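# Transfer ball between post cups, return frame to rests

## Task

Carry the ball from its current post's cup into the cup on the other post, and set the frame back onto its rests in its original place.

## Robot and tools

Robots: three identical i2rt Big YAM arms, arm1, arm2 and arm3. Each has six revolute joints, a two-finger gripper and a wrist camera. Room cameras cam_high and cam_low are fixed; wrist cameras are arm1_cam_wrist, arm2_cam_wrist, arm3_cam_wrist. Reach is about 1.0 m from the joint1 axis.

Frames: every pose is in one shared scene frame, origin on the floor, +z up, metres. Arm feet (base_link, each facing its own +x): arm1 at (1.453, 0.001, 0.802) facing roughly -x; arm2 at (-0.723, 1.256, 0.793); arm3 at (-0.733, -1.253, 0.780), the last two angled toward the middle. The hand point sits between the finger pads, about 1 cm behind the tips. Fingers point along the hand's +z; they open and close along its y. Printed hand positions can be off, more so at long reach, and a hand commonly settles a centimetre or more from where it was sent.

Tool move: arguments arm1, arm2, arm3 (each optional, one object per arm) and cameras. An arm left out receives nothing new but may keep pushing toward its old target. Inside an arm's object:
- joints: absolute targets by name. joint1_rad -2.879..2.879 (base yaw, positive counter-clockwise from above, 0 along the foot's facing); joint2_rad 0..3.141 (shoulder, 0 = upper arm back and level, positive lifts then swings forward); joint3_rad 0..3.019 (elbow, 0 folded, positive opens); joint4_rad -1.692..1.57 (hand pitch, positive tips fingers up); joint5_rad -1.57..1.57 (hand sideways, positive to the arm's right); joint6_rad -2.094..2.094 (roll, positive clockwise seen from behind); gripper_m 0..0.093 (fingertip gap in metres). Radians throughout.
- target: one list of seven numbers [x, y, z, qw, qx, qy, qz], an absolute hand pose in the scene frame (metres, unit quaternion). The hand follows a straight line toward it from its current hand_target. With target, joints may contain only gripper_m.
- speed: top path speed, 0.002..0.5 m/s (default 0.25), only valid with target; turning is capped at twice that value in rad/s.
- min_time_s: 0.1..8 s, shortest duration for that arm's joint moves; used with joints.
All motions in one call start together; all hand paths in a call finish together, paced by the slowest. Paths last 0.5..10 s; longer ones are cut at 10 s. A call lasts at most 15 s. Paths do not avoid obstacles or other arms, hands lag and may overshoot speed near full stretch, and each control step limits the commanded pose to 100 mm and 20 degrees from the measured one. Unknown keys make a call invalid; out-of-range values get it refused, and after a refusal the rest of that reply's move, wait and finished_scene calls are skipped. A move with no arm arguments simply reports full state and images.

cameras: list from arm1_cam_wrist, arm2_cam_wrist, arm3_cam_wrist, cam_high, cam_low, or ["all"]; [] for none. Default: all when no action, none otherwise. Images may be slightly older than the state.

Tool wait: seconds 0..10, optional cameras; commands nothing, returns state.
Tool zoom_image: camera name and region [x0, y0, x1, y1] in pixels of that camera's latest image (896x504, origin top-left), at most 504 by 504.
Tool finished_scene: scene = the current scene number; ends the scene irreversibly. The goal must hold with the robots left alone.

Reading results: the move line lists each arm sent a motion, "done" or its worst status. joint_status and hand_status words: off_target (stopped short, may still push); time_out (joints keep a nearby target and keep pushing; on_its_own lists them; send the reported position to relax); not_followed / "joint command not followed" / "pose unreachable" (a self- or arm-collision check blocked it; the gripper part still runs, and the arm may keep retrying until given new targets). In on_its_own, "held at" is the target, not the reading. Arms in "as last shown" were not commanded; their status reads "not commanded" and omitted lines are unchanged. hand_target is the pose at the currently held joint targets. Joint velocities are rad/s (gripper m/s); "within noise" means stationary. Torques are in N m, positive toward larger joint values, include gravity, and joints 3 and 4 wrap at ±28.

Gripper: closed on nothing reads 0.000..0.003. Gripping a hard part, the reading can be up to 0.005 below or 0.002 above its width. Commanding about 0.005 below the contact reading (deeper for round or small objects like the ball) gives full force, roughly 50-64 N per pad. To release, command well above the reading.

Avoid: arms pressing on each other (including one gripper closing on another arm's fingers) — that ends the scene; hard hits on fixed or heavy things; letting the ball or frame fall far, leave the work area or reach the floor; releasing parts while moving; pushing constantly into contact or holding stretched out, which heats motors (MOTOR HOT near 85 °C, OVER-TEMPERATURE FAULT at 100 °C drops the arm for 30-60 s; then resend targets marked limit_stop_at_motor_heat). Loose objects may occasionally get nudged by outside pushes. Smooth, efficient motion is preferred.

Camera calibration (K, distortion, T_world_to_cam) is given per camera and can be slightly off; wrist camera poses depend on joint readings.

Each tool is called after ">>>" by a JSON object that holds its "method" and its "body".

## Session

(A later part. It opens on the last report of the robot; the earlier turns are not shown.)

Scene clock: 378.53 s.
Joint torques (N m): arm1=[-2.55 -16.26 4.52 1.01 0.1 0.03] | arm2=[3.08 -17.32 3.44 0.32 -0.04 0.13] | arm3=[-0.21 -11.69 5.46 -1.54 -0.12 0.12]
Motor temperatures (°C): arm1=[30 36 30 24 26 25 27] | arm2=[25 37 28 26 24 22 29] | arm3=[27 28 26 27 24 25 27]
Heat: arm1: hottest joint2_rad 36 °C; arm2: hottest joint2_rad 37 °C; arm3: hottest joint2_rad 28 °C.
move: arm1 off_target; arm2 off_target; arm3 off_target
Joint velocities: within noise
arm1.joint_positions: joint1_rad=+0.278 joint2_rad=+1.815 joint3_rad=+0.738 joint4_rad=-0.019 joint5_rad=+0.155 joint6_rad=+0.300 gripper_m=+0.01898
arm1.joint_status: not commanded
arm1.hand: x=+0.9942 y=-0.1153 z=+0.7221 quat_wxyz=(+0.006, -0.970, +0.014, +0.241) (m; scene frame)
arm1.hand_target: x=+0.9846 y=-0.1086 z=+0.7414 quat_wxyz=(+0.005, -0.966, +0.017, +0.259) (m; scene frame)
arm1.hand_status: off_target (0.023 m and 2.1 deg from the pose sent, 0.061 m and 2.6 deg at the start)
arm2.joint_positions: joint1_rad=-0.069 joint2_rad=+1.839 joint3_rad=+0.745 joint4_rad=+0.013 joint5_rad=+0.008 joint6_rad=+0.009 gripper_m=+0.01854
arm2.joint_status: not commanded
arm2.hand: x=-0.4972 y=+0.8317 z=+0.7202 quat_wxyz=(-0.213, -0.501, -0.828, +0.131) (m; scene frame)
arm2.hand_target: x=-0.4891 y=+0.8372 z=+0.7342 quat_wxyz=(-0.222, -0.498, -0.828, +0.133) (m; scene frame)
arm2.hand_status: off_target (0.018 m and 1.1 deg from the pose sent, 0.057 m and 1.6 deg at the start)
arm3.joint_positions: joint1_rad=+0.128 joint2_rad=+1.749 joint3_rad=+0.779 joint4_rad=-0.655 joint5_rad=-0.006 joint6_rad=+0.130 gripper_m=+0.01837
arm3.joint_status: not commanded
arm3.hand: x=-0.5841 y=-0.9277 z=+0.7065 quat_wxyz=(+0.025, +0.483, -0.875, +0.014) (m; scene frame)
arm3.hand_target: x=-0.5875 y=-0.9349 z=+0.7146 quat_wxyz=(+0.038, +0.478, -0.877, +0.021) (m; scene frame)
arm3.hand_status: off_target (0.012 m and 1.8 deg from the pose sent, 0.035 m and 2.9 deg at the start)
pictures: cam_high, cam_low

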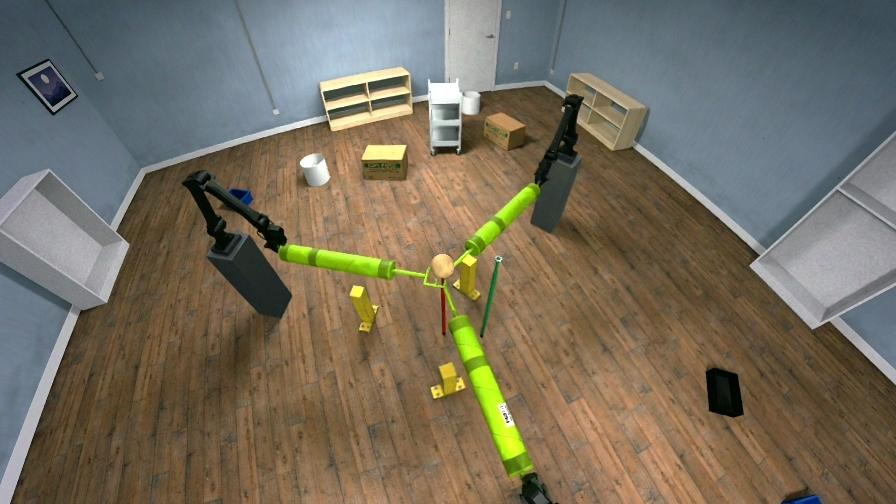

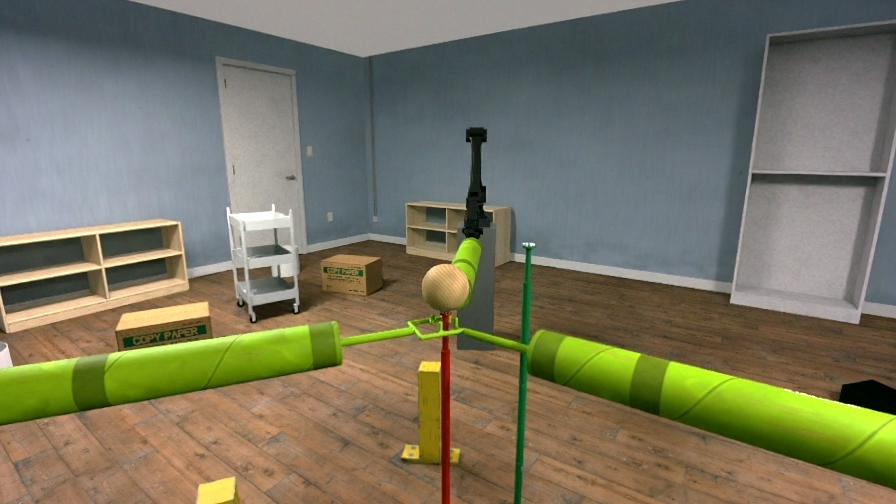

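>>> {"method": "move", "body": {"arm1": {"target": [0.9835, -0.1035, 0.777, 0.0045, -0.966, 0.017, 0.259], "speed": 0.04}, "arm2": {"target": [-0.490, 0.8425, 0.772, 0.222, 0.4975, 0.828, -0.133], "speed": 0.04}, "arm3": {"target": [-0.5886, -0.930, 0.766, -0.038, -0.478, 0.877, -0.021], "speed": 0.04}, "cameras": ["cam_low","cam_high"]}}

>>> {"method": "zoom_image", "body": {"camera": "cam_low", "region": [370, 250, 520, 400]}}

>>> {"method": "zoom_image", "body": {"camera": "cam_high", "region": [400, 240, 480, 320]}}

Scene clock: 389.17 s.
Joint torques (N m): arm1=[-2.43 -15.79 5.94 0.61 0.16 0.03] | arm2=[2.9 -17.08 4.16 0.2 -0.08 0.15] | arm3=[0.5 -11.93 6.86 -1.98 -0.11 0.21]
Motor temperatures (°C): arm1=[30 35 31 24 26 25 27] | arm2=[25 38 28 26 24 22 29] | arm3=[27 29 27 27 24 25 27]
Heat: arm1: hottest joint2_rad 35 °C; arm2: hottest joint2_rad 38 °C; arm3: hottest joint2_rad 29 °C.
move: arm1 off_target; arm2 off_target; arm3 off_target
Joint velocities: within noise
arm1.joint_positions: joint1_rad=+0.264 joint2_rad=+1.720 joint3_rad=+0.738 joint4_rad=-0.114 joint5_rad=+0.147 joint6_rad=+0.288 gripper_m=+0.01898
arm1.joint_status: not commanded
arm1.hand: x=+0.9956 y=-0.1097 z=+0.7538 quat_wxyz=(+0.006, -0.971, +0.014, +0.240) (m; scene frame)
arm1.hand_target: x=+0.9837 y=-0.1034 z=+0.7763 quat_wxyz=(+0.005, -0.966, +0.017, +0.259) (m; scene frame)
arm1.hand_status: off_target (0.027 m and 2.3 deg from the pose sent, 0.057 m and 2.1 deg at the start)
arm2.joint_positions: joint1_rad=-0.064 joint2_rad=+1.734 joint3_rad=+0.745 joint4_rad=-0.093 joint5_rad=+0.011 joint6_rad=+0.010 gripper_m=+0.01854
arm2.joint_status: not commanded
arm2.hand: x=-0.4972 y=+0.8359 z=+0.7555 quat_wxyz=(-0.212, -0.500, -0.829, +0.131) (m; scene frame)
arm2.hand_target: x=-0.4901 y=+0.8421 z=+0.7711 quat_wxyz=(-0.222, -0.497, -0.828, +0.133) (m; scene frame)
arm2.hand_status: off_target (0.019 m and 1.2 deg from the pose sent, 0.053 m and 1.1 deg at the start)
arm3.joint_positions: joint1_rad=+0.128 joint2_rad=+1.643 joint3_rad=+0.819 joint4_rad=-0.801 joint5_rad=-0.007 joint6_rad=+0.130 gripper_m=+0.01837
arm3.joint_status: not commanded
arm3.hand: x=-0.5823 y=-0.9235 z=+0.7532 quat_wxyz=(+0.026, +0.483, -0.875, +0.014) (m; scene frame)
arm3.hand_target: x=-0.5884 y=-0.9299 z=+0.7652 quat_wxyz=(+0.038, +0.478, -0.877, +0.021) (m; scene frame)
arm3.hand_status: off_target (0.016 m and 1.7 deg from the pose sent, 0.060 m and 1.8 deg at the start)
pictures: cam_high, cam_low

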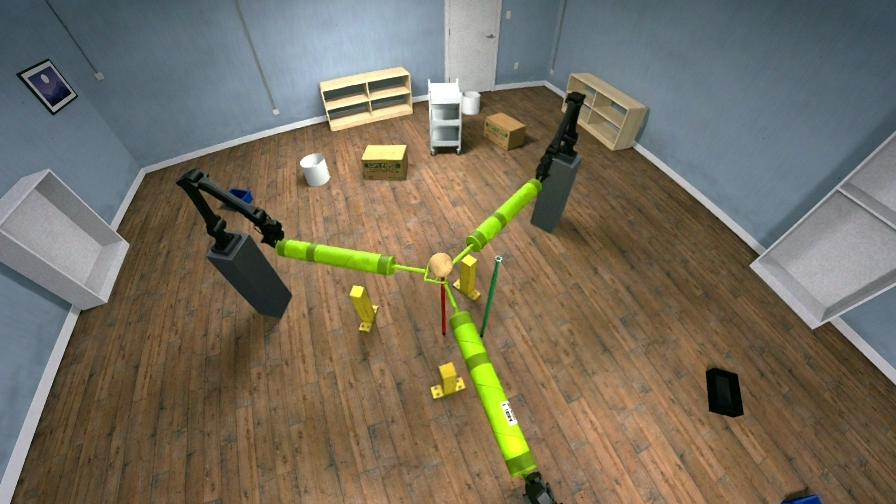

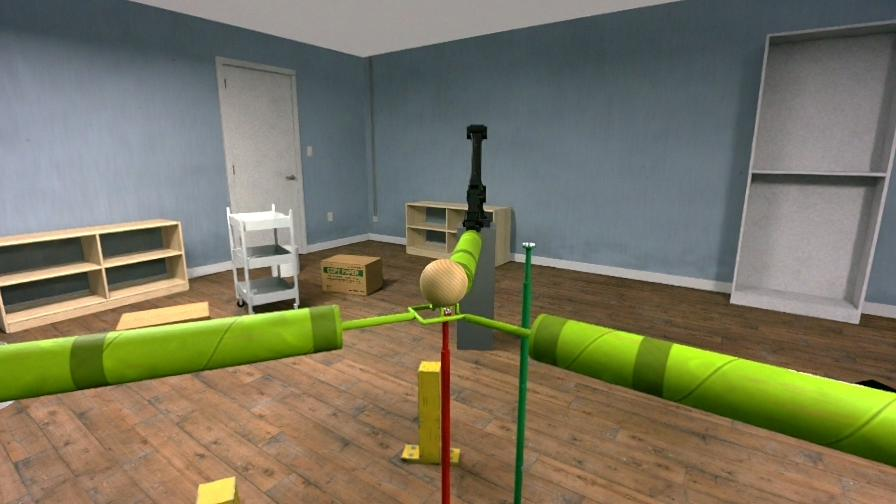

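Scaled by 3.360 from the camera's 896x504 image, which has a finer 1280x720 frame.

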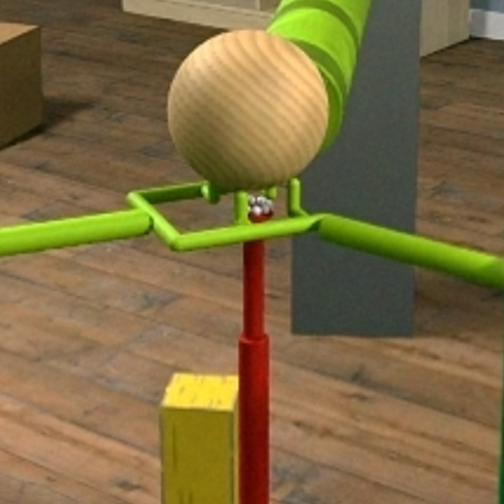

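Scaled by 6.300 from the camera's 896x504 image, which has a finer 1280x720 frame.

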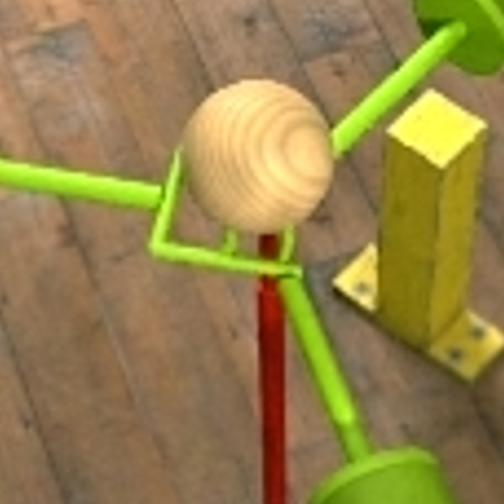

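>>> {"method": "move", "body": {"arm1": {"target": [0.9835, -0.1035, 0.952, 0.0045, -0.966, 0.017, 0.259], "speed": 0.08}, "arm2": {"target": [-0.490, 0.8425, 0.946, 0.222, 0.4975, 0.828, -0.133], "speed": 0.08}, "arm3": {"target": [-0.5886, -0.930, 0.941, -0.038, -0.478, 0.877, -0.021], "speed": 0.08}, "cameras": ["cam_low","cam_high"]}}

Scene clock: 407.33 s.
Joint torques (N m): arm1=[-1.73 -13.98 11.95 -0.05 0.2 0.1] | arm2=[2.55 -15.09 10.44 -0.62 -0.2 0.13] | arm3=[0.5 -11.75 10.54 -3.02 -0.07 0.22]
Motor temperatures (°C): arm1=[30 36 32 24 26 25 27] | arm2=[25 37 29 26 23 22 29] | arm3=[27 29 28 27 23 25 27]
Heat: arm1: hottest joint2_rad 36 °C; arm2: hottest joint2_rad 37 °C; arm3: hottest joint2_rad 29 °C.
move: arm1 off_target; arm2 off_target; arm3 off_target
Joint velocities: within noise
arm1.joint_positions: joint1_rad=+0.253 joint2_rad=+1.385 joint3_rad=+0.900 joint4_rad=-0.635 joint5_rad=+0.144 joint6_rad=+0.278 gripper_m=+0.01898
arm1.joint_status: not commanded
arm1.hand: x=+0.9987 y=-0.1050 z=+0.9114 quat_wxyz=(+0.010, -0.973, +0.013, +0.229) (m; scene frame)
arm1.hand_target: x=+0.9847 y=-0.1032 z=+0.9514 quat_wxyz=(+0.005, -0.966, +0.017, +0.259) (m; scene frame)
arm1.hand_status: off_target (0.043 m and 3.7 deg from the pose sent, 0.199 m and 2.3 deg at the start)
arm2.joint_positions: joint1_rad=-0.062 joint2_rad=+1.399 joint3_rad=+0.898 joint4_rad=-0.607 joint5_rad=+0.013 joint6_rad=+0.012 gripper_m=+0.01854
arm2.joint_status: not commanded
arm2.hand: x=-0.5007 y=+0.8446 z=+0.9104 quat_wxyz=(-0.201, -0.501, -0.832, +0.126) (m; scene frame)
arm2.hand_target: x=-0.4905 y=+0.8429 z=+0.9451 quat_wxyz=(-0.222, -0.497, -0.828, +0.133) (m; scene frame)
arm2.hand_status: off_target (0.037 m and 2.7 deg from the pose sent, 0.191 m and 1.2 deg at the start)
arm3.joint_positions: joint1_rad=+0.129 joint2_rad=+1.398 joint3_rad=+1.053 joint4_rad=-1.281 joint5_rad=-0.008 joint6_rad=+0.130 gripper_m=+0.01837
arm3.joint_status: not commanded
arm3.hand: x=-0.5796 y=-0.9170 z=+0.9165 quat_wxyz=(+0.027, +0.484, -0.875, +0.014) (m; scene frame)
arm3.hand_target: x=-0.5881 y=-0.9294 z=+0.9395 quat_wxyz=(+0.037, +0.478, -0.877, +0.021) (m; scene frame)
arm3.hand_status: off_target (0.029 m and 1.7 deg from the pose sent, 0.188 m and 1.7 deg at the start)
pictures: cam_high, cam_low

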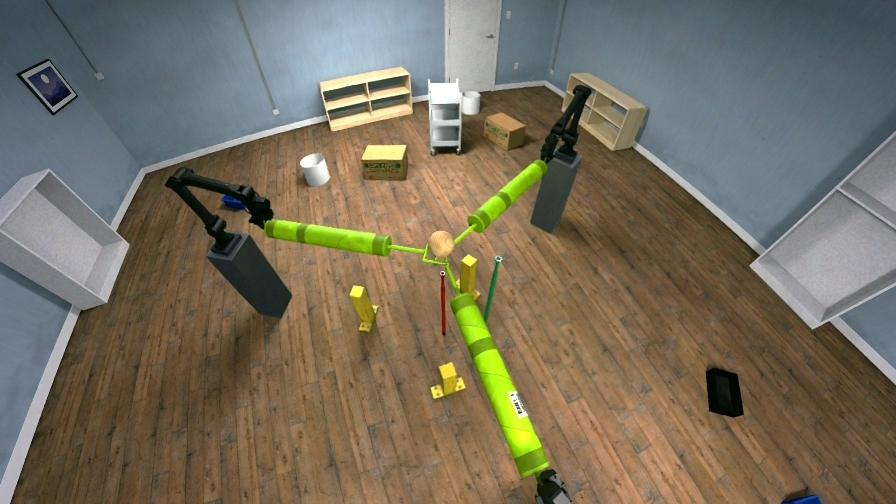

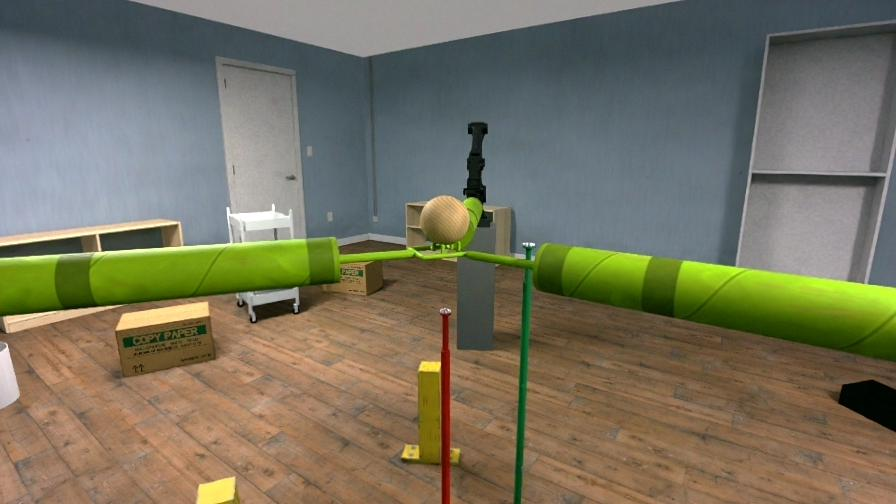

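>>> {"method": "move", "body": {"arm1": {"target": [1.098, 0.124, 0.992, 0.0045, -0.966, 0.017, 0.259], "speed": 0.07}, "arm2": {"target": [-0.3755, 1.070, 0.987, 0.222, 0.4975, 0.828, -0.133], "speed": 0.07}, "arm3": {"target": [-0.4741, -0.7025, 0.982, -0.038, -0.478, 0.877, -0.021], "speed": 0.07}, "cameras": ["cam_low","cam_high"]}}

>>> {"method": "zoom_image", "body": {"camera": "cam_low", "region": [450, 150, 600, 300]}}

>>> {"method": "zoom_image", "body": {"camera": "cam_high", "region": [450, 210, 540, 300]}}

Scene clock: 422.30 s.
Joint torques (N m): arm1=[-2.9 -9.23 11.33 0.38 -0.42 0.06] | arm2=[3.96 -11.46 11.7 -0.43 0.19 0.17] | arm3=[-0.79 -17.96 13.29 -2.43 -0.06 0.06]
Motor temperatures (°C): arm1=[30 34 36 24 26 25 27] | arm2=[25 37 32 26 23 22 30] | arm3=[27 30 32 27 23 25 27]
Heat: arm1: hottest joint3_rad 36 °C; arm2: hottest joint2_rad 37 °C; arm3: hottest joint3_rad 32 °C.
move: arm1 off_target; arm2 off_target; arm3 off_target
Joint velocities: within noise
arm1.joint_positions: joint1_rad=-0.439 joint2_rad=+1.065 joint3_rad=+0.770 joint4_rad=-0.838 joint5_rad=-0.197 joint6_rad=-0.331 gripper_m=+0.01898
arm1.joint_status: not commanded
arm1.hand: x=+1.1010 y=+0.1146 z=+0.9608 quat_wxyz=(-0.007, -0.973, +0.016, +0.231) (m; scene frame)
arm1.hand_target: x=+1.0983 y=+0.1234 z=+0.9911 quat_wxyz=(+0.005, -0.966, +0.017, +0.259) (m; scene frame)
arm1.hand_status: off_target (0.033 m and 3.6 deg from the pose sent, 0.262 m and 3.7 deg at the start)
arm2.joint_positions: joint1_rad=+0.620 joint2_rad=+1.191 joint3_rad=+0.845 joint4_rad=-0.895 joint5_rad=+0.324 joint6_rad=+0.642 gripper_m=+0.01854
arm2.joint_status: not commanded
arm2.hand: x=-0.3924 y=+1.0626 z=+0.9499 quat_wxyz=(-0.187, -0.502, -0.833, +0.142) (m; scene frame)
arm2.hand_target: x=-0.3768 y=+1.0698 z=+0.9862 quat_wxyz=(-0.222, -0.497, -0.828, +0.132) (m; scene frame)
arm2.hand_status: off_target (0.041 m and 4.2 deg from the pose sent, 0.269 m and 2.6 deg at the start)
arm3.joint_positions: joint1_rad=+0.127 joint2_rad=+2.021 joint3_rad=+1.986 joint4_rad=-1.600 joint5_rad=-0.007 joint6_rad=+0.128 gripper_m=+0.01836
arm3.joint_status: not commanded
arm3.hand: x=-0.4763 y=-0.6953 z=+0.9581 quat_wxyz=(+0.030, +0.484, -0.875, +0.017) (m; scene frame)
arm3.hand_target: x=-0.4743 y=-0.7026 z=+0.9815 quat_wxyz=(+0.037, +0.478, -0.877, +0.020) (m; scene frame)
arm3.hand_status: off_target (0.025 m and 1.3 deg from the pose sent, 0.248 m and 1.6 deg at the start)
pictures: cam_high, cam_low

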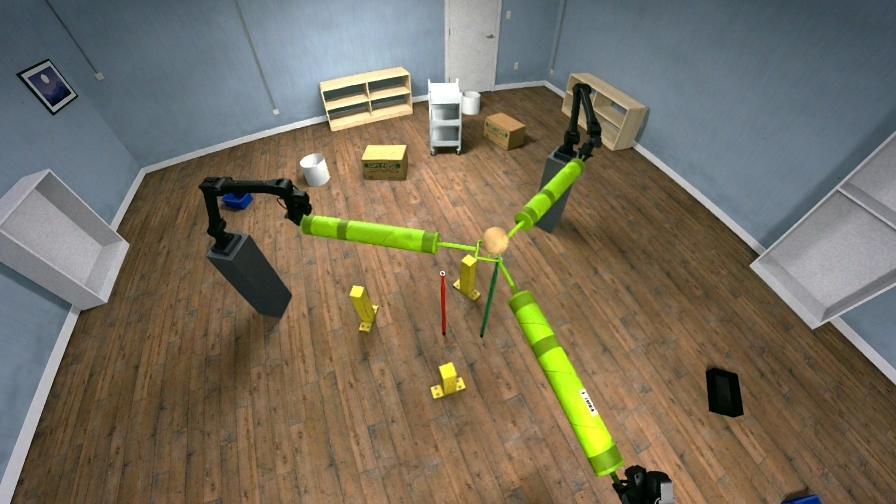

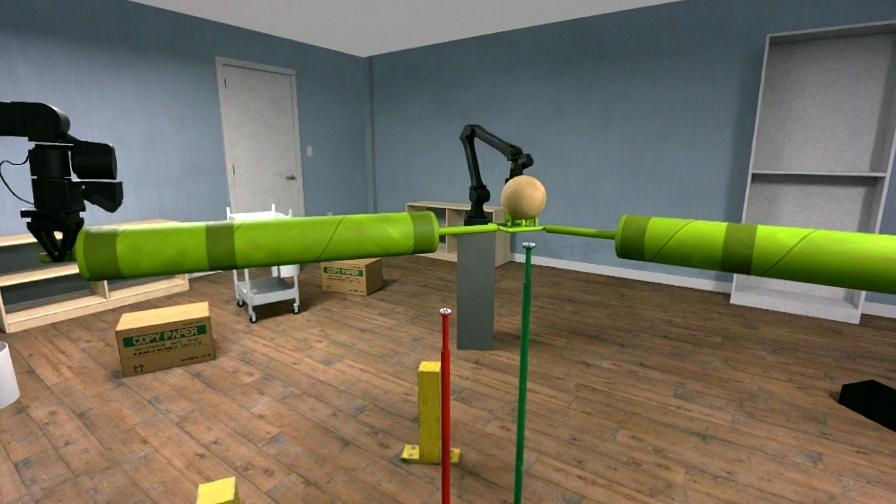

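Scaled by 3.360 from the camera's 896x504 image, which has a finer 1280x720 frame.

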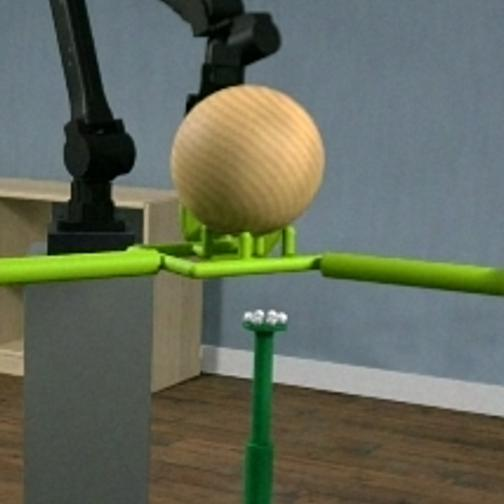

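Scaled by 5.600 from the camera's 896x504 image, which has a finer 1280x720 frame.

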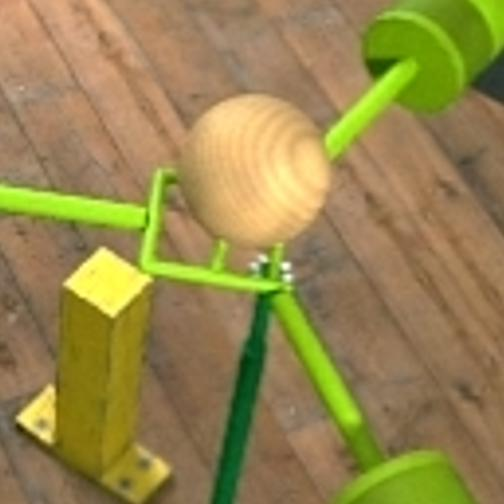

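>>> {"method": "move", "body": {"arm1": {"target": [1.108, 0.149, 0.990, 0.0045, -0.966, 0.017, 0.259], "speed": 0.05}, "arm2": {"target": [-0.3655, 1.095, 0.989, 0.222, 0.4975, 0.828, -0.133], "speed": 0.05}, "arm3": {"target": [-0.4641, -0.678, 0.982, -0.038, -0.478, 0.877, -0.021], "speed": 0.05}, "cameras": ["cam_low","cam_high"]}}

>>> {"method": "zoom_image", "body": {"camera": "cam_low", "region": [450, 150, 600, 300]}}

>>> {"method": "zoom_image", "body": {"camera": "cam_high", "region": [450, 210, 540, 300]}}

Scene clock: 440.97 s.
Joint torques (N m): arm1=[-2.9 -8.18 11.69 0.06 -0.48 0.08] | arm2=[4.19 -10.87 12.57 -0.73 0.13 0.21] | arm3=[-0.62 -19.02 13.6 -2.25 -0.09 0.09]
Motor temperatures (°C): arm1=[30 33 37 24 26 25 27] | arm2=[25 34 40 26 23 22 30] | arm3=[27 32 36 27 23 25 27]
Heat: arm1: hottest joint3_rad 37 °C; arm2: hottest joint3_rad 40 °C; arm3: hottest joint3_rad 36 °C.
move: arm1 off_target; arm2 off_target; arm3 off_target
Joint velocities: within noise
arm1.joint_positions: joint1_rad=-0.531 joint2_rad=+1.065 joint3_rad=+0.770 joint4_rad=-0.840 joint5_rad=-0.240 joint6_rad=-0.415 gripper_m=+0.01898
arm1.joint_status: not commanded
arm1.hand: x=+1.1105 y=+0.1394 z=+0.9624 quat_wxyz=(-0.005, -0.971, +0.015, +0.239) (m; scene frame)
arm1.hand_target: x=+1.1082 y=+0.1485 z=+0.9893 quat_wxyz=(+0.005, -0.966, +0.017, +0.259) (m; scene frame)
arm1.hand_status: off_target (0.029 m and 2.6 deg from the pose sent, 0.046 m and 3.6 deg at the start)
arm2.joint_positions: joint1_rad=+0.698 joint2_rad=+1.191 joint3_rad=+0.845 joint4_rad=-0.919 joint5_rad=+0.356 joint6_rad=+0.717 gripper_m=+0.01854
arm2.joint_status: not commanded
arm2.hand: x=-0.3856 y=+1.0858 z=+0.9495 quat_wxyz=(-0.188, -0.501, -0.832, +0.146) (m; scene frame)
arm2.hand_target: x=-0.3672 y=+1.0948 z=+0.9882 quat_wxyz=(-0.222, -0.497, -0.828, +0.132) (m; scene frame)
arm2.hand_status: off_target (0.045 m and 4.2 deg from the pose sent, 0.058 m and 4.2 deg at the start)
arm3.joint_positions: joint1_rad=+0.127 joint2_rad=+2.089 joint3_rad=+2.089 joint4_rad=-1.618 joint5_rad=-0.006 joint6_rad=+0.127 gripper_m=+0.01836
arm3.joint_status: not commanded
arm3.hand: x=-0.4657 y=-0.6726 z=+0.9547 quat_wxyz=(+0.023, +0.484, -0.875, +0.012) (m; scene frame)
arm3.hand_target: x=-0.4644 y=-0.6785 z=+0.9813 quat_wxyz=(+0.026, +0.478, -0.878, +0.012) (m; scene frame)
arm3.hand_status: off_target (0.028 m and 2.1 deg from the pose sent, 0.032 m and 1.3 deg at the start; a joint's target at an end of its range on 30 of 37 steps)
pictures: cam_high, cam_low

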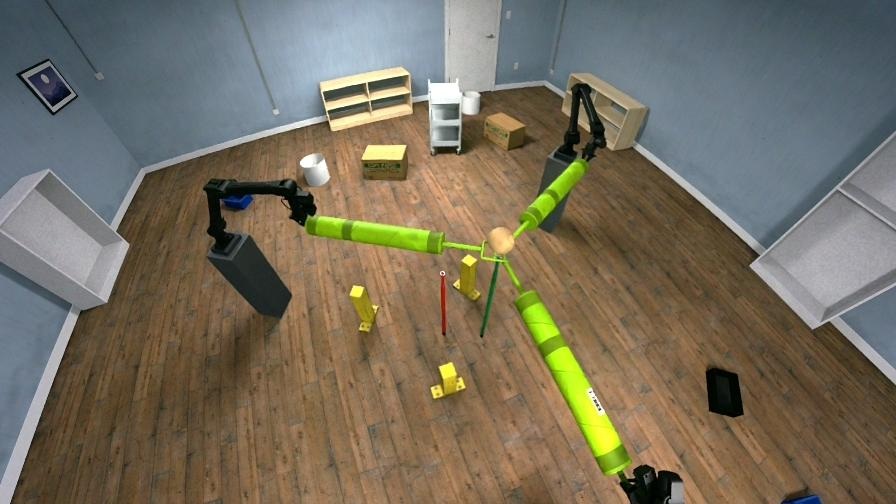

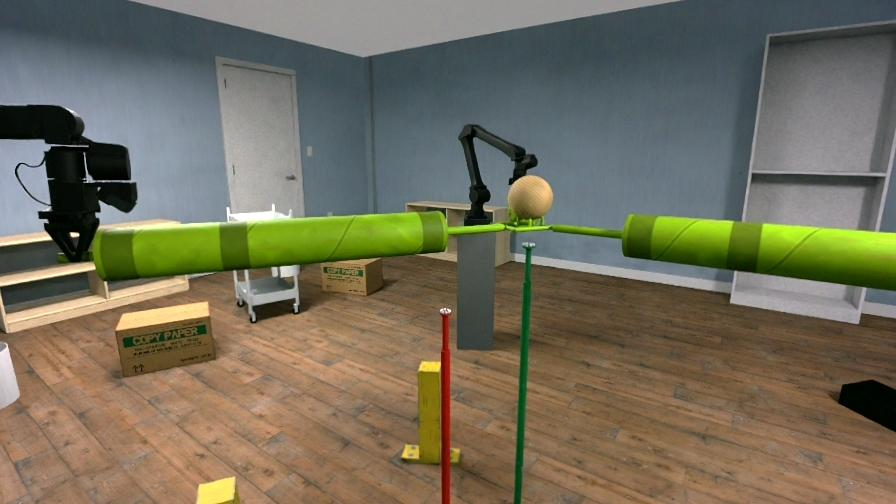

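Scaled by 3.360 from the camera's 896x504 image, which has a finer 1280x720 frame.

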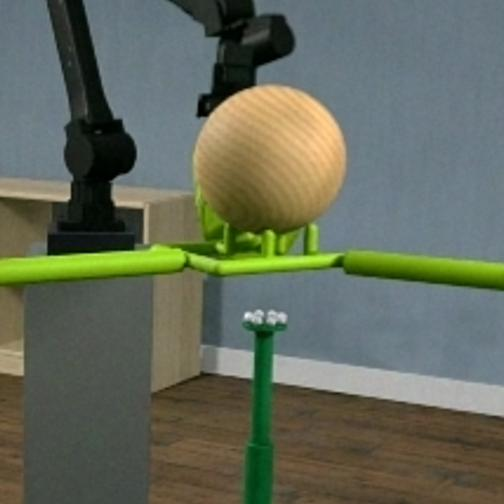

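Scaled by 5.600 from the camera's 896x504 image, which has a finer 1280x720 frame.

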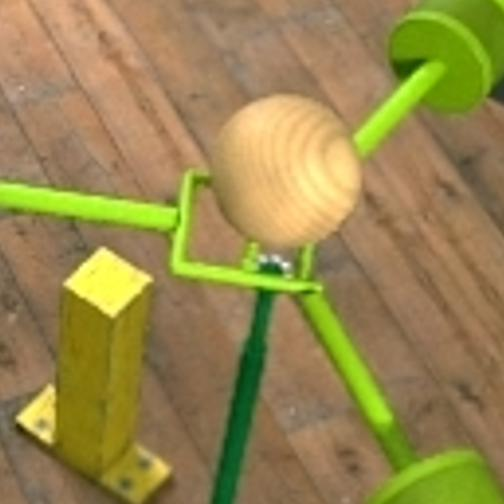

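>>> {"method": "move", "body": {"arm1": {"target": [1.109, 0.152, 0.932, 0.0045, -0.966, 0.017, 0.259], "speed": 0.05}, "arm2": {"target": [-0.3645, 1.098, 0.938, 0.222, 0.4975, 0.828, -0.133], "speed": 0.05}, "arm3": {"target": [-0.4631, -0.675, 0.926, -0.038, -0.478, 0.877, -0.021], "speed": 0.05}, "cameras": ["cam_low","cam_high"]}}

>>> {"method": "zoom_image", "body": {"camera": "cam_low", "region": [450, 150, 600, 300]}}

>>> {"method": "zoom_image", "body": {"camera": "cam_high", "region": [450, 210, 540, 300]}}

Scene clock: 459.93 s.
Joint torques (N m): arm1=[-2.73 -7.3 9.11 1.54 -0.54 0.08] | arm2=[3.6 -9.23 8.18 1.21 0.19 0.16] | arm3=[-0.5 -19.14 9.59 -0.8 0.02 0.1]
Motor temperatures (°C): arm1=[30 32 39 24 26 25 27] | arm2=[25 33 46 26 23 22 30] | arm3=[27 34 38 27 23 25 28]
Heat: arm1: hottest joint3_rad 39 °C; arm2: hottest joint3_rad 46 °C; arm3: hottest joint3_rad 38 °C.
move: arm1 off_target; arm2 off_target; arm3 done
Joint velocities: within noise
arm1.joint_positions: joint1_rad=-0.541 joint2_rad=+1.113 joint3_rad=+0.679 joint4_rad=-0.702 joint5_rad=-0.242 joint6_rad=-0.425 gripper_m=+0.01898
arm1.joint_status: not commanded
arm1.hand: x=+1.1135 y=+0.1422 z=+0.9187 quat_wxyz=(-0.004, -0.971, +0.015, +0.239) (m; scene frame)
arm1.hand_target: x=+1.1092 y=+0.1518 z=+0.9321 quat_wxyz=(+0.005, -0.966, +0.017, +0.259) (m; scene frame)
arm1.hand_status: off_target (0.017 m and 2.5 deg from the pose sent, 0.033 m and 2.6 deg at the start)
arm2.joint_positions: joint1_rad=+0.718 joint2_rad=+1.218 joint3_rad=+0.808 joint4_rad=-0.834 joint5_rad=+0.360 joint6_rad=+0.736 gripper_m=+0.01854
arm2.joint_status: not commanded
arm2.hand: x=-0.3768 y=+1.0901 z=+0.9302 quat_wxyz=(-0.201, -0.501, -0.830, +0.142) (m; scene frame)
arm2.hand_target: x=-0.3649 y=+1.0981 z=+0.9382 quat_wxyz=(-0.222, -0.497, -0.828, +0.133) (m; scene frame)
arm2.hand_status: off_target (0.017 m and 2.6 deg from the pose sent, 0.027 m and 4.2 deg at the start)
arm3.joint_positions: joint1_rad=+0.126 joint2_rad=+2.125 joint3_rad=+2.056 joint4_rad=-1.565 joint5_rad=-0.009 joint6_rad=+0.127 gripper_m=+0.01836
arm3.joint_status: not commanded
arm3.hand: x=-0.4634 y=-0.6675 z=+0.9196 quat_wxyz=(+0.030, +0.484, -0.875, +0.016) (m; scene frame)
arm3.hand_target: x=-0.4631 y=-0.6748 z=+0.9261 quat_wxyz=(+0.038, +0.478, -0.877, +0.021) (m; scene frame)
arm3.hand_status: done (0.010 m and 1.3 deg from the pose sent, 0.029 m and 2.1 deg at the start)
pictures: cam_high, cam_low

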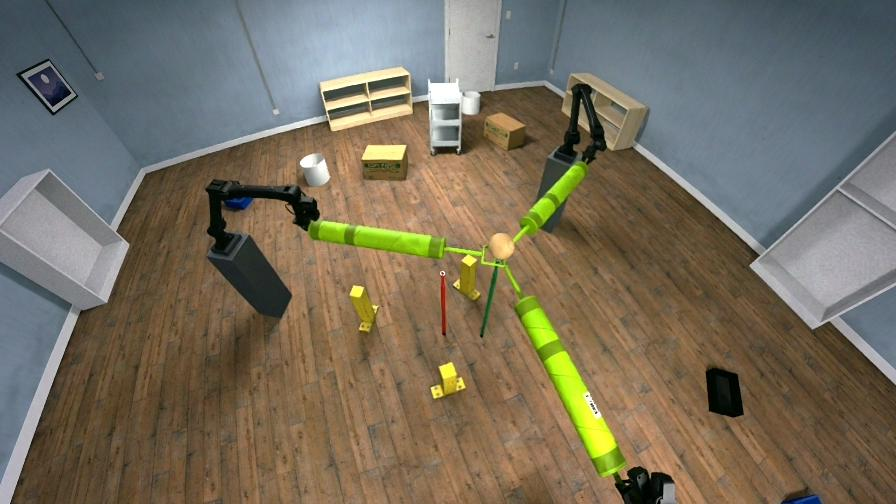

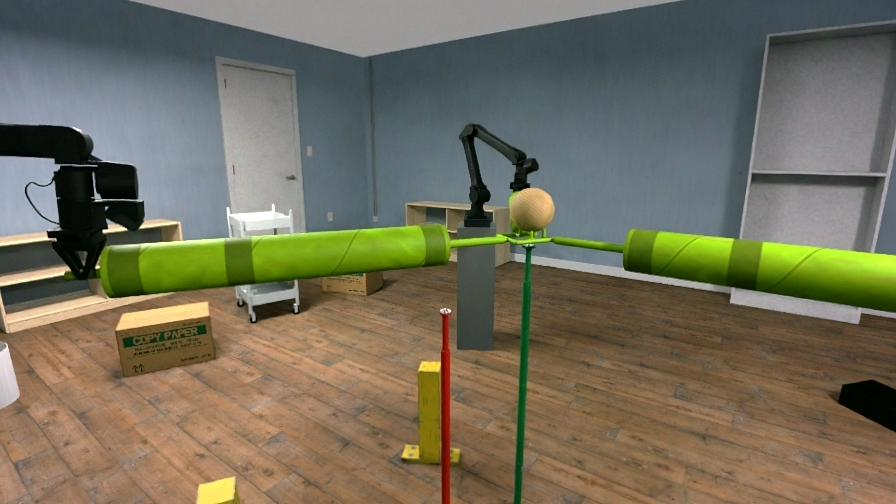

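Scaled by 3.360 from the camera's 896x504 image, which has a finer 1280x720 frame.

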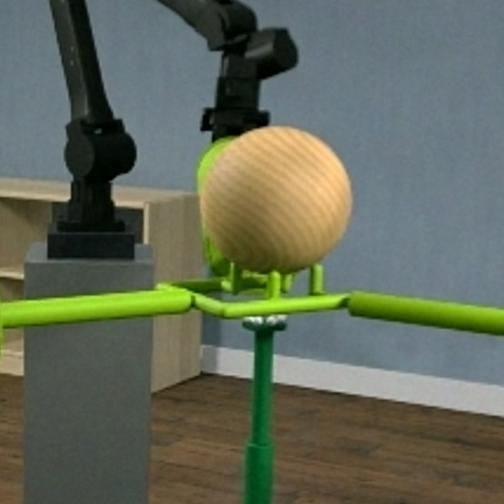

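Scaled by 5.600 from the camera's 896x504 image, which has a finer 1280x720 frame.

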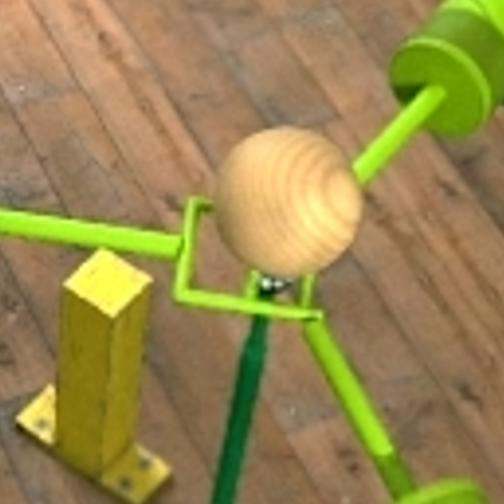

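>>> {"method": "move", "body": {"arm1": {"target": [1.105, 0.152, 0.897, 0.0045, -0.966, 0.017, 0.259], "speed": 0.04}, "arm2": {"target": [-0.3685, 1.098, 0.895, 0.222, 0.4975, 0.828, -0.133], "speed": 0.04}, "arm3": {"target": [-0.4671, -0.675, 0.891, -0.038, -0.478, 0.877, -0.021], "speed": 0.04}, "cameras": ["cam_low","cam_high"]}}

>>> {"method": "zoom_image", "body": {"camera": "cam_low", "region": [450, 150, 600, 300]}}

>>> {"method": "zoom_image", "body": {"camera": "cam_high", "region": [450, 210, 540, 300]}}

Scene clock: 473.33 s.
Joint torques (N m): arm1=[-2.02 -7.65 8.44 1.73 -0.42 0.15] | arm2=[3.49 -9.29 7.38 1.22 0.06 0.15] | arm3=[-0.09 -18.96 9.24 -0.77 0.01 0.15]
Motor temperatures (°C): arm1=[30 31 38 24 26 25 27] | arm2=[25 33 43 26 23 22 30] | arm3=[27 33 38 27 23 25 28]
Heat: arm1: hottest joint3_rad 38 °C; arm2: hottest joint3_rad 43 °C; arm3: hottest joint3_rad 38 °C.
move: arm1 off_target; arm2 off_target; arm3 done
Joint velocities: within noise
arm1.joint_positions: joint1_rad=-0.541 joint2_rad=+1.179 joint3_rad=+0.626 joint4_rad=-0.581 joint5_rad=-0.242 joint6_rad=-0.425 gripper_m=+0.01898
arm1.joint_status: not commanded
arm1.hand: x=+1.1110 y=+0.1443 z=+0.8848 quat_wxyz=(-0.004, -0.971, +0.015, +0.240) (m; scene frame)
arm1.hand_target: x=+1.1052 y=+0.1519 z=+0.8970 quat_wxyz=(+0.005, -0.966, +0.017, +0.259) (m; scene frame)
arm1.hand_status: off_target (0.016 m and 2.4 deg from the pose sent, 0.025 m and 2.6 deg at the start)
arm2.joint_positions: joint1_rad=+0.719 joint2_rad=+1.266 joint3_rad=+0.727 joint4_rad=-0.699 joint5_rad=+0.364 joint6_rad=+0.736 gripper_m=+0.01854
arm2.joint_status: not commanded
arm2.hand: x=-0.3793 y=+1.0899 z=+0.8899 quat_wxyz=(-0.204, -0.501, -0.829, +0.142) (m; scene frame)
arm2.hand_target: x=-0.3688 y=+1.0981 z=+0.8951 quat_wxyz=(-0.222, -0.497, -0.828, +0.133) (m; scene frame)
arm2.hand_status: off_target (0.014 m and 2.3 deg from the pose sent, 0.037 m and 2.6 deg at the start)
arm3.joint_positions: joint1_rad=+0.126 joint2_rad=+2.130 joint3_rad=+1.978 joint4_rad=-1.477 joint5_rad=-0.009 joint6_rad=+0.127 gripper_m=+0.01836
arm3.joint_status: not commanded
arm3.hand: x=-0.4639 y=-0.6683 z=+0.8872 quat_wxyz=(+0.028, +0.484, -0.875, +0.014) (m; scene frame)
arm3.hand_target: x=-0.4670 y=-0.6749 z=+0.8910 quat_wxyz=(+0.038, +0.478, -0.877, +0.021) (m; scene frame)
arm3.hand_status: done (0.008 m and 1.6 deg from the pose sent, 0.030 m and 1.3 deg at the start)
pictures: cam_high, cam_low

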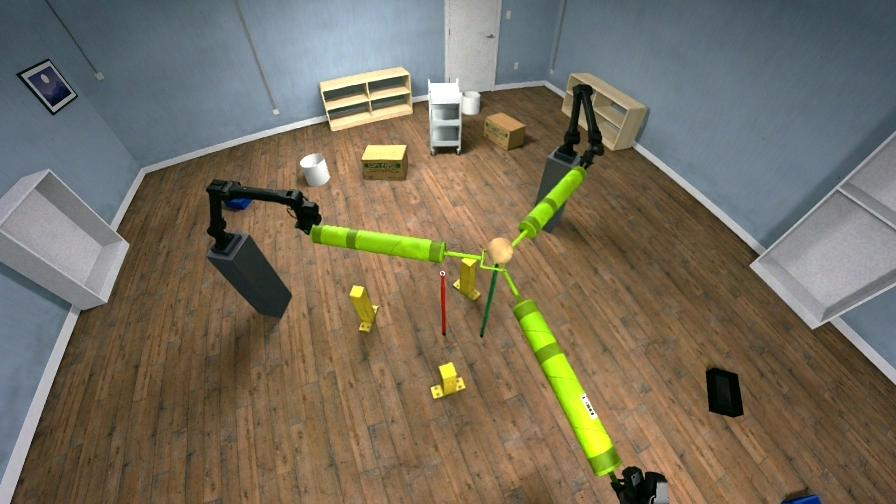

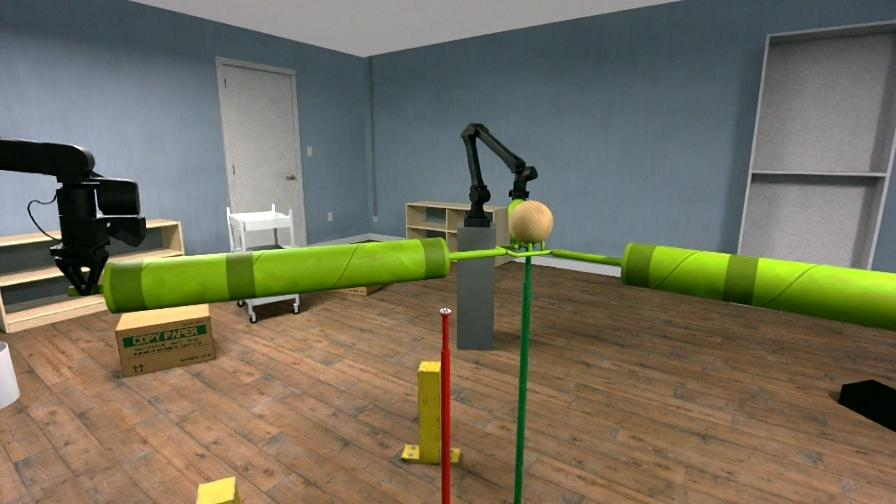

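Scaled by 3.360 from the camera's 896x504 image, which has a finer 1280x720 frame.

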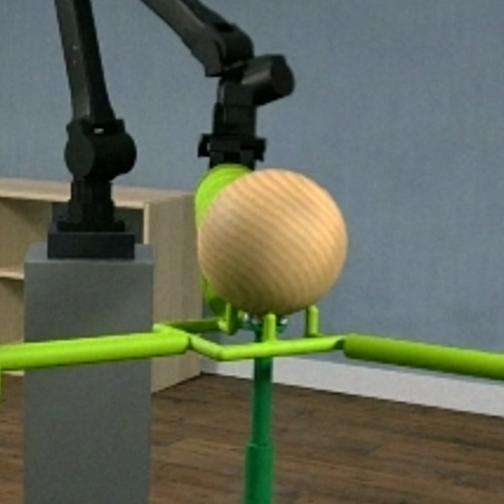

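Scaled by 5.600 from the camera's 896x504 image, which has a finer 1280x720 frame.

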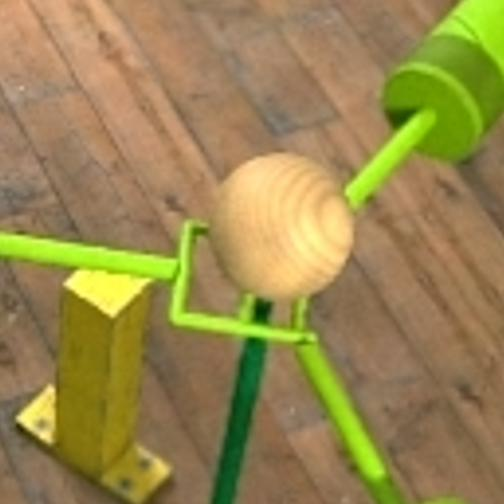

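>>> {"method": "move", "body": {"arm1": {"target": [1.102, 0.151, 0.867, 0.0045, -0.966, 0.017, 0.259], "speed": 0.03}, "arm2": {"target": [-0.3715, 1.097, 0.864, 0.222, 0.4975, 0.828, -0.133], "speed": 0.03}, "arm3": {"target": [-0.4701, -0.676, 0.861, -0.038, -0.478, 0.877, -0.021], "speed": 0.03}, "cameras": ["cam_low","cam_high"]}}

>>> {"method": "zoom_image", "body": {"camera": "cam_low", "region": [450, 150, 600, 300]}}

>>> {"method": "zoom_image", "body": {"camera": "cam_high", "region": [450, 210, 540, 300]}}

Scene clock: 483.37 s.
Joint torques (N m): arm1=[-1.2 -7.71 7.82 1.91 -0.28 0.23] | arm2=[3.14 -9 6.76 1.26 -0.04 0.11] | arm3=[0.21 -18.2 8.79 -0.64 0.01 0.19]
Motor temperatures (°C): arm1=[30 31 39 24 26 25 27] | arm2=[25 32 42 26 23 22 30] | arm3=[27 32 39 27 23 25 28]
Heat: arm1: hottest joint3_rad 39 °C; arm2: hottest joint3_rad 42 °C; arm3: hottest joint3_rad 39 °C.
move: arm1 off_target; arm2 off_target; arm3 off_target
Joint velocities: within noise
arm1.joint_positions: joint1_rad=-0.541 joint2_rad=+1.240 joint3_rad=+0.585 joint4_rad=-0.473 joint5_rad=-0.242 joint6_rad=-0.425 gripper_m=+0.01898
arm1.joint_status: not commanded
arm1.hand: x=+1.1092 y=+0.1457 z=+0.8577 quat_wxyz=(-0.002, -0.970, +0.015, +0.243) (m; scene frame)
arm1.hand_target: x=+1.1022 y=+0.1510 z=+0.8672 quat_wxyz=(+0.005, -0.966, +0.017, +0.259) (m; scene frame)
arm1.hand_status: off_target (0.013 m and 2.1 deg from the pose sent, 0.021 m and 2.4 deg at the start)
arm2.joint_positions: joint1_rad=+0.719 joint2_rad=+1.309 joint3_rad=+0.675 joint4_rad=-0.595 joint5_rad=+0.365 joint6_rad=+0.736 gripper_m=+0.01854
arm2.joint_status: not commanded
arm2.hand: x=-0.3809 y=+1.0898 z=+0.8624 quat_wxyz=(-0.209, -0.501, -0.828, +0.142) (m; scene frame)
arm2.hand_target: x=-0.3717 y=+1.0971 z=+0.8642 quat_wxyz=(-0.222, -0.497, -0.828, +0.133) (m; scene frame)
arm2.hand_status: off_target (0.012 m and 1.9 deg from the pose sent, 0.028 m and 2.3 deg at the start)
arm3.joint_positions: joint1_rad=+0.126 joint2_rad=+2.131 joint3_rad=+1.921 joint4_rad=-1.408 joint5_rad=-0.009 joint6_rad=+0.127 gripper_m=+0.01836
arm3.joint_status: not commanded
arm3.hand: x=-0.4644 y=-0.6693 z=+0.8649 quat_wxyz=(+0.024, +0.484, -0.875, +0.011) (m; scene frame)
arm3.hand_target: x=-0.4700 y=-0.6760 z=+0.8610 quat_wxyz=(+0.038, +0.478, -0.877, +0.021) (m; scene frame)
arm3.hand_status: off_target (0.010 m and 2.1 deg from the pose sent, 0.028 m and 1.6 deg at the start)
pictures: cam_high, cam_low

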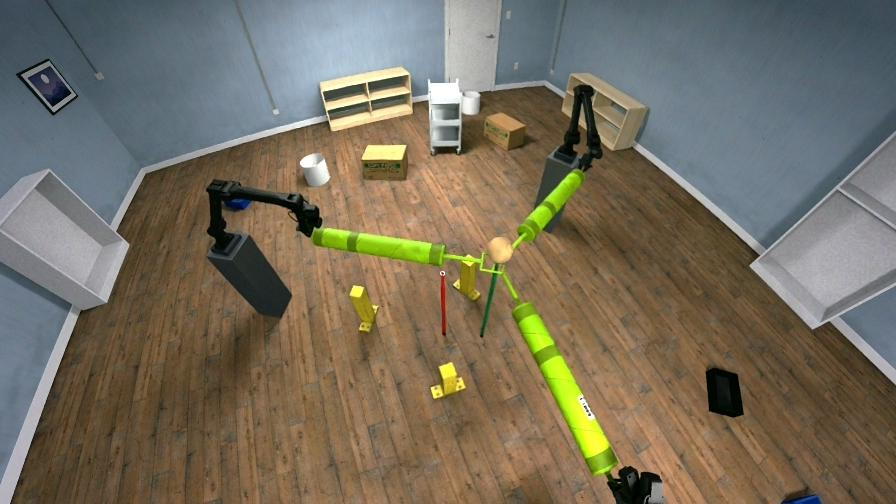

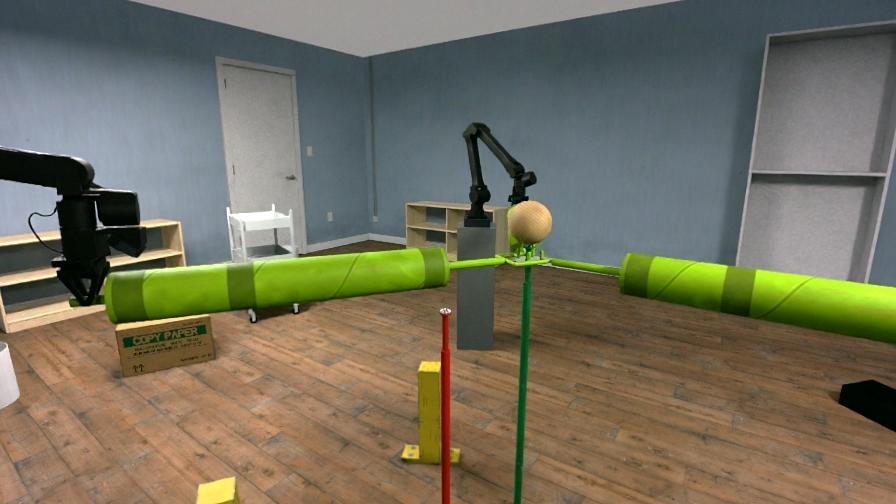

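Scaled by 3.360 from the camera's 896x504 image, which has a finer 1280x720 frame.

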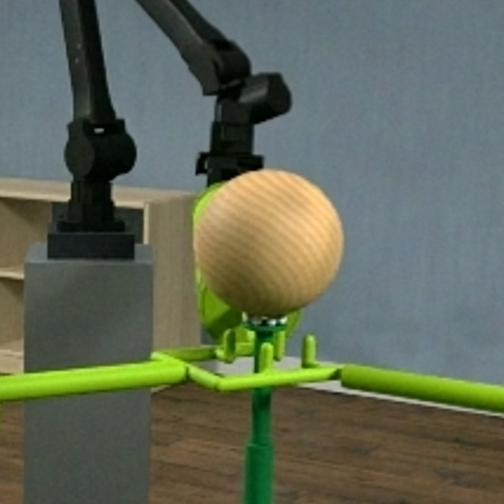

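Scaled by 5.600 from the camera's 896x504 image, which has a finer 1280x720 frame.

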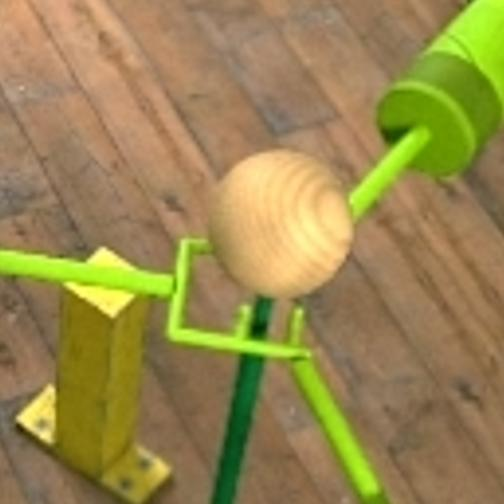

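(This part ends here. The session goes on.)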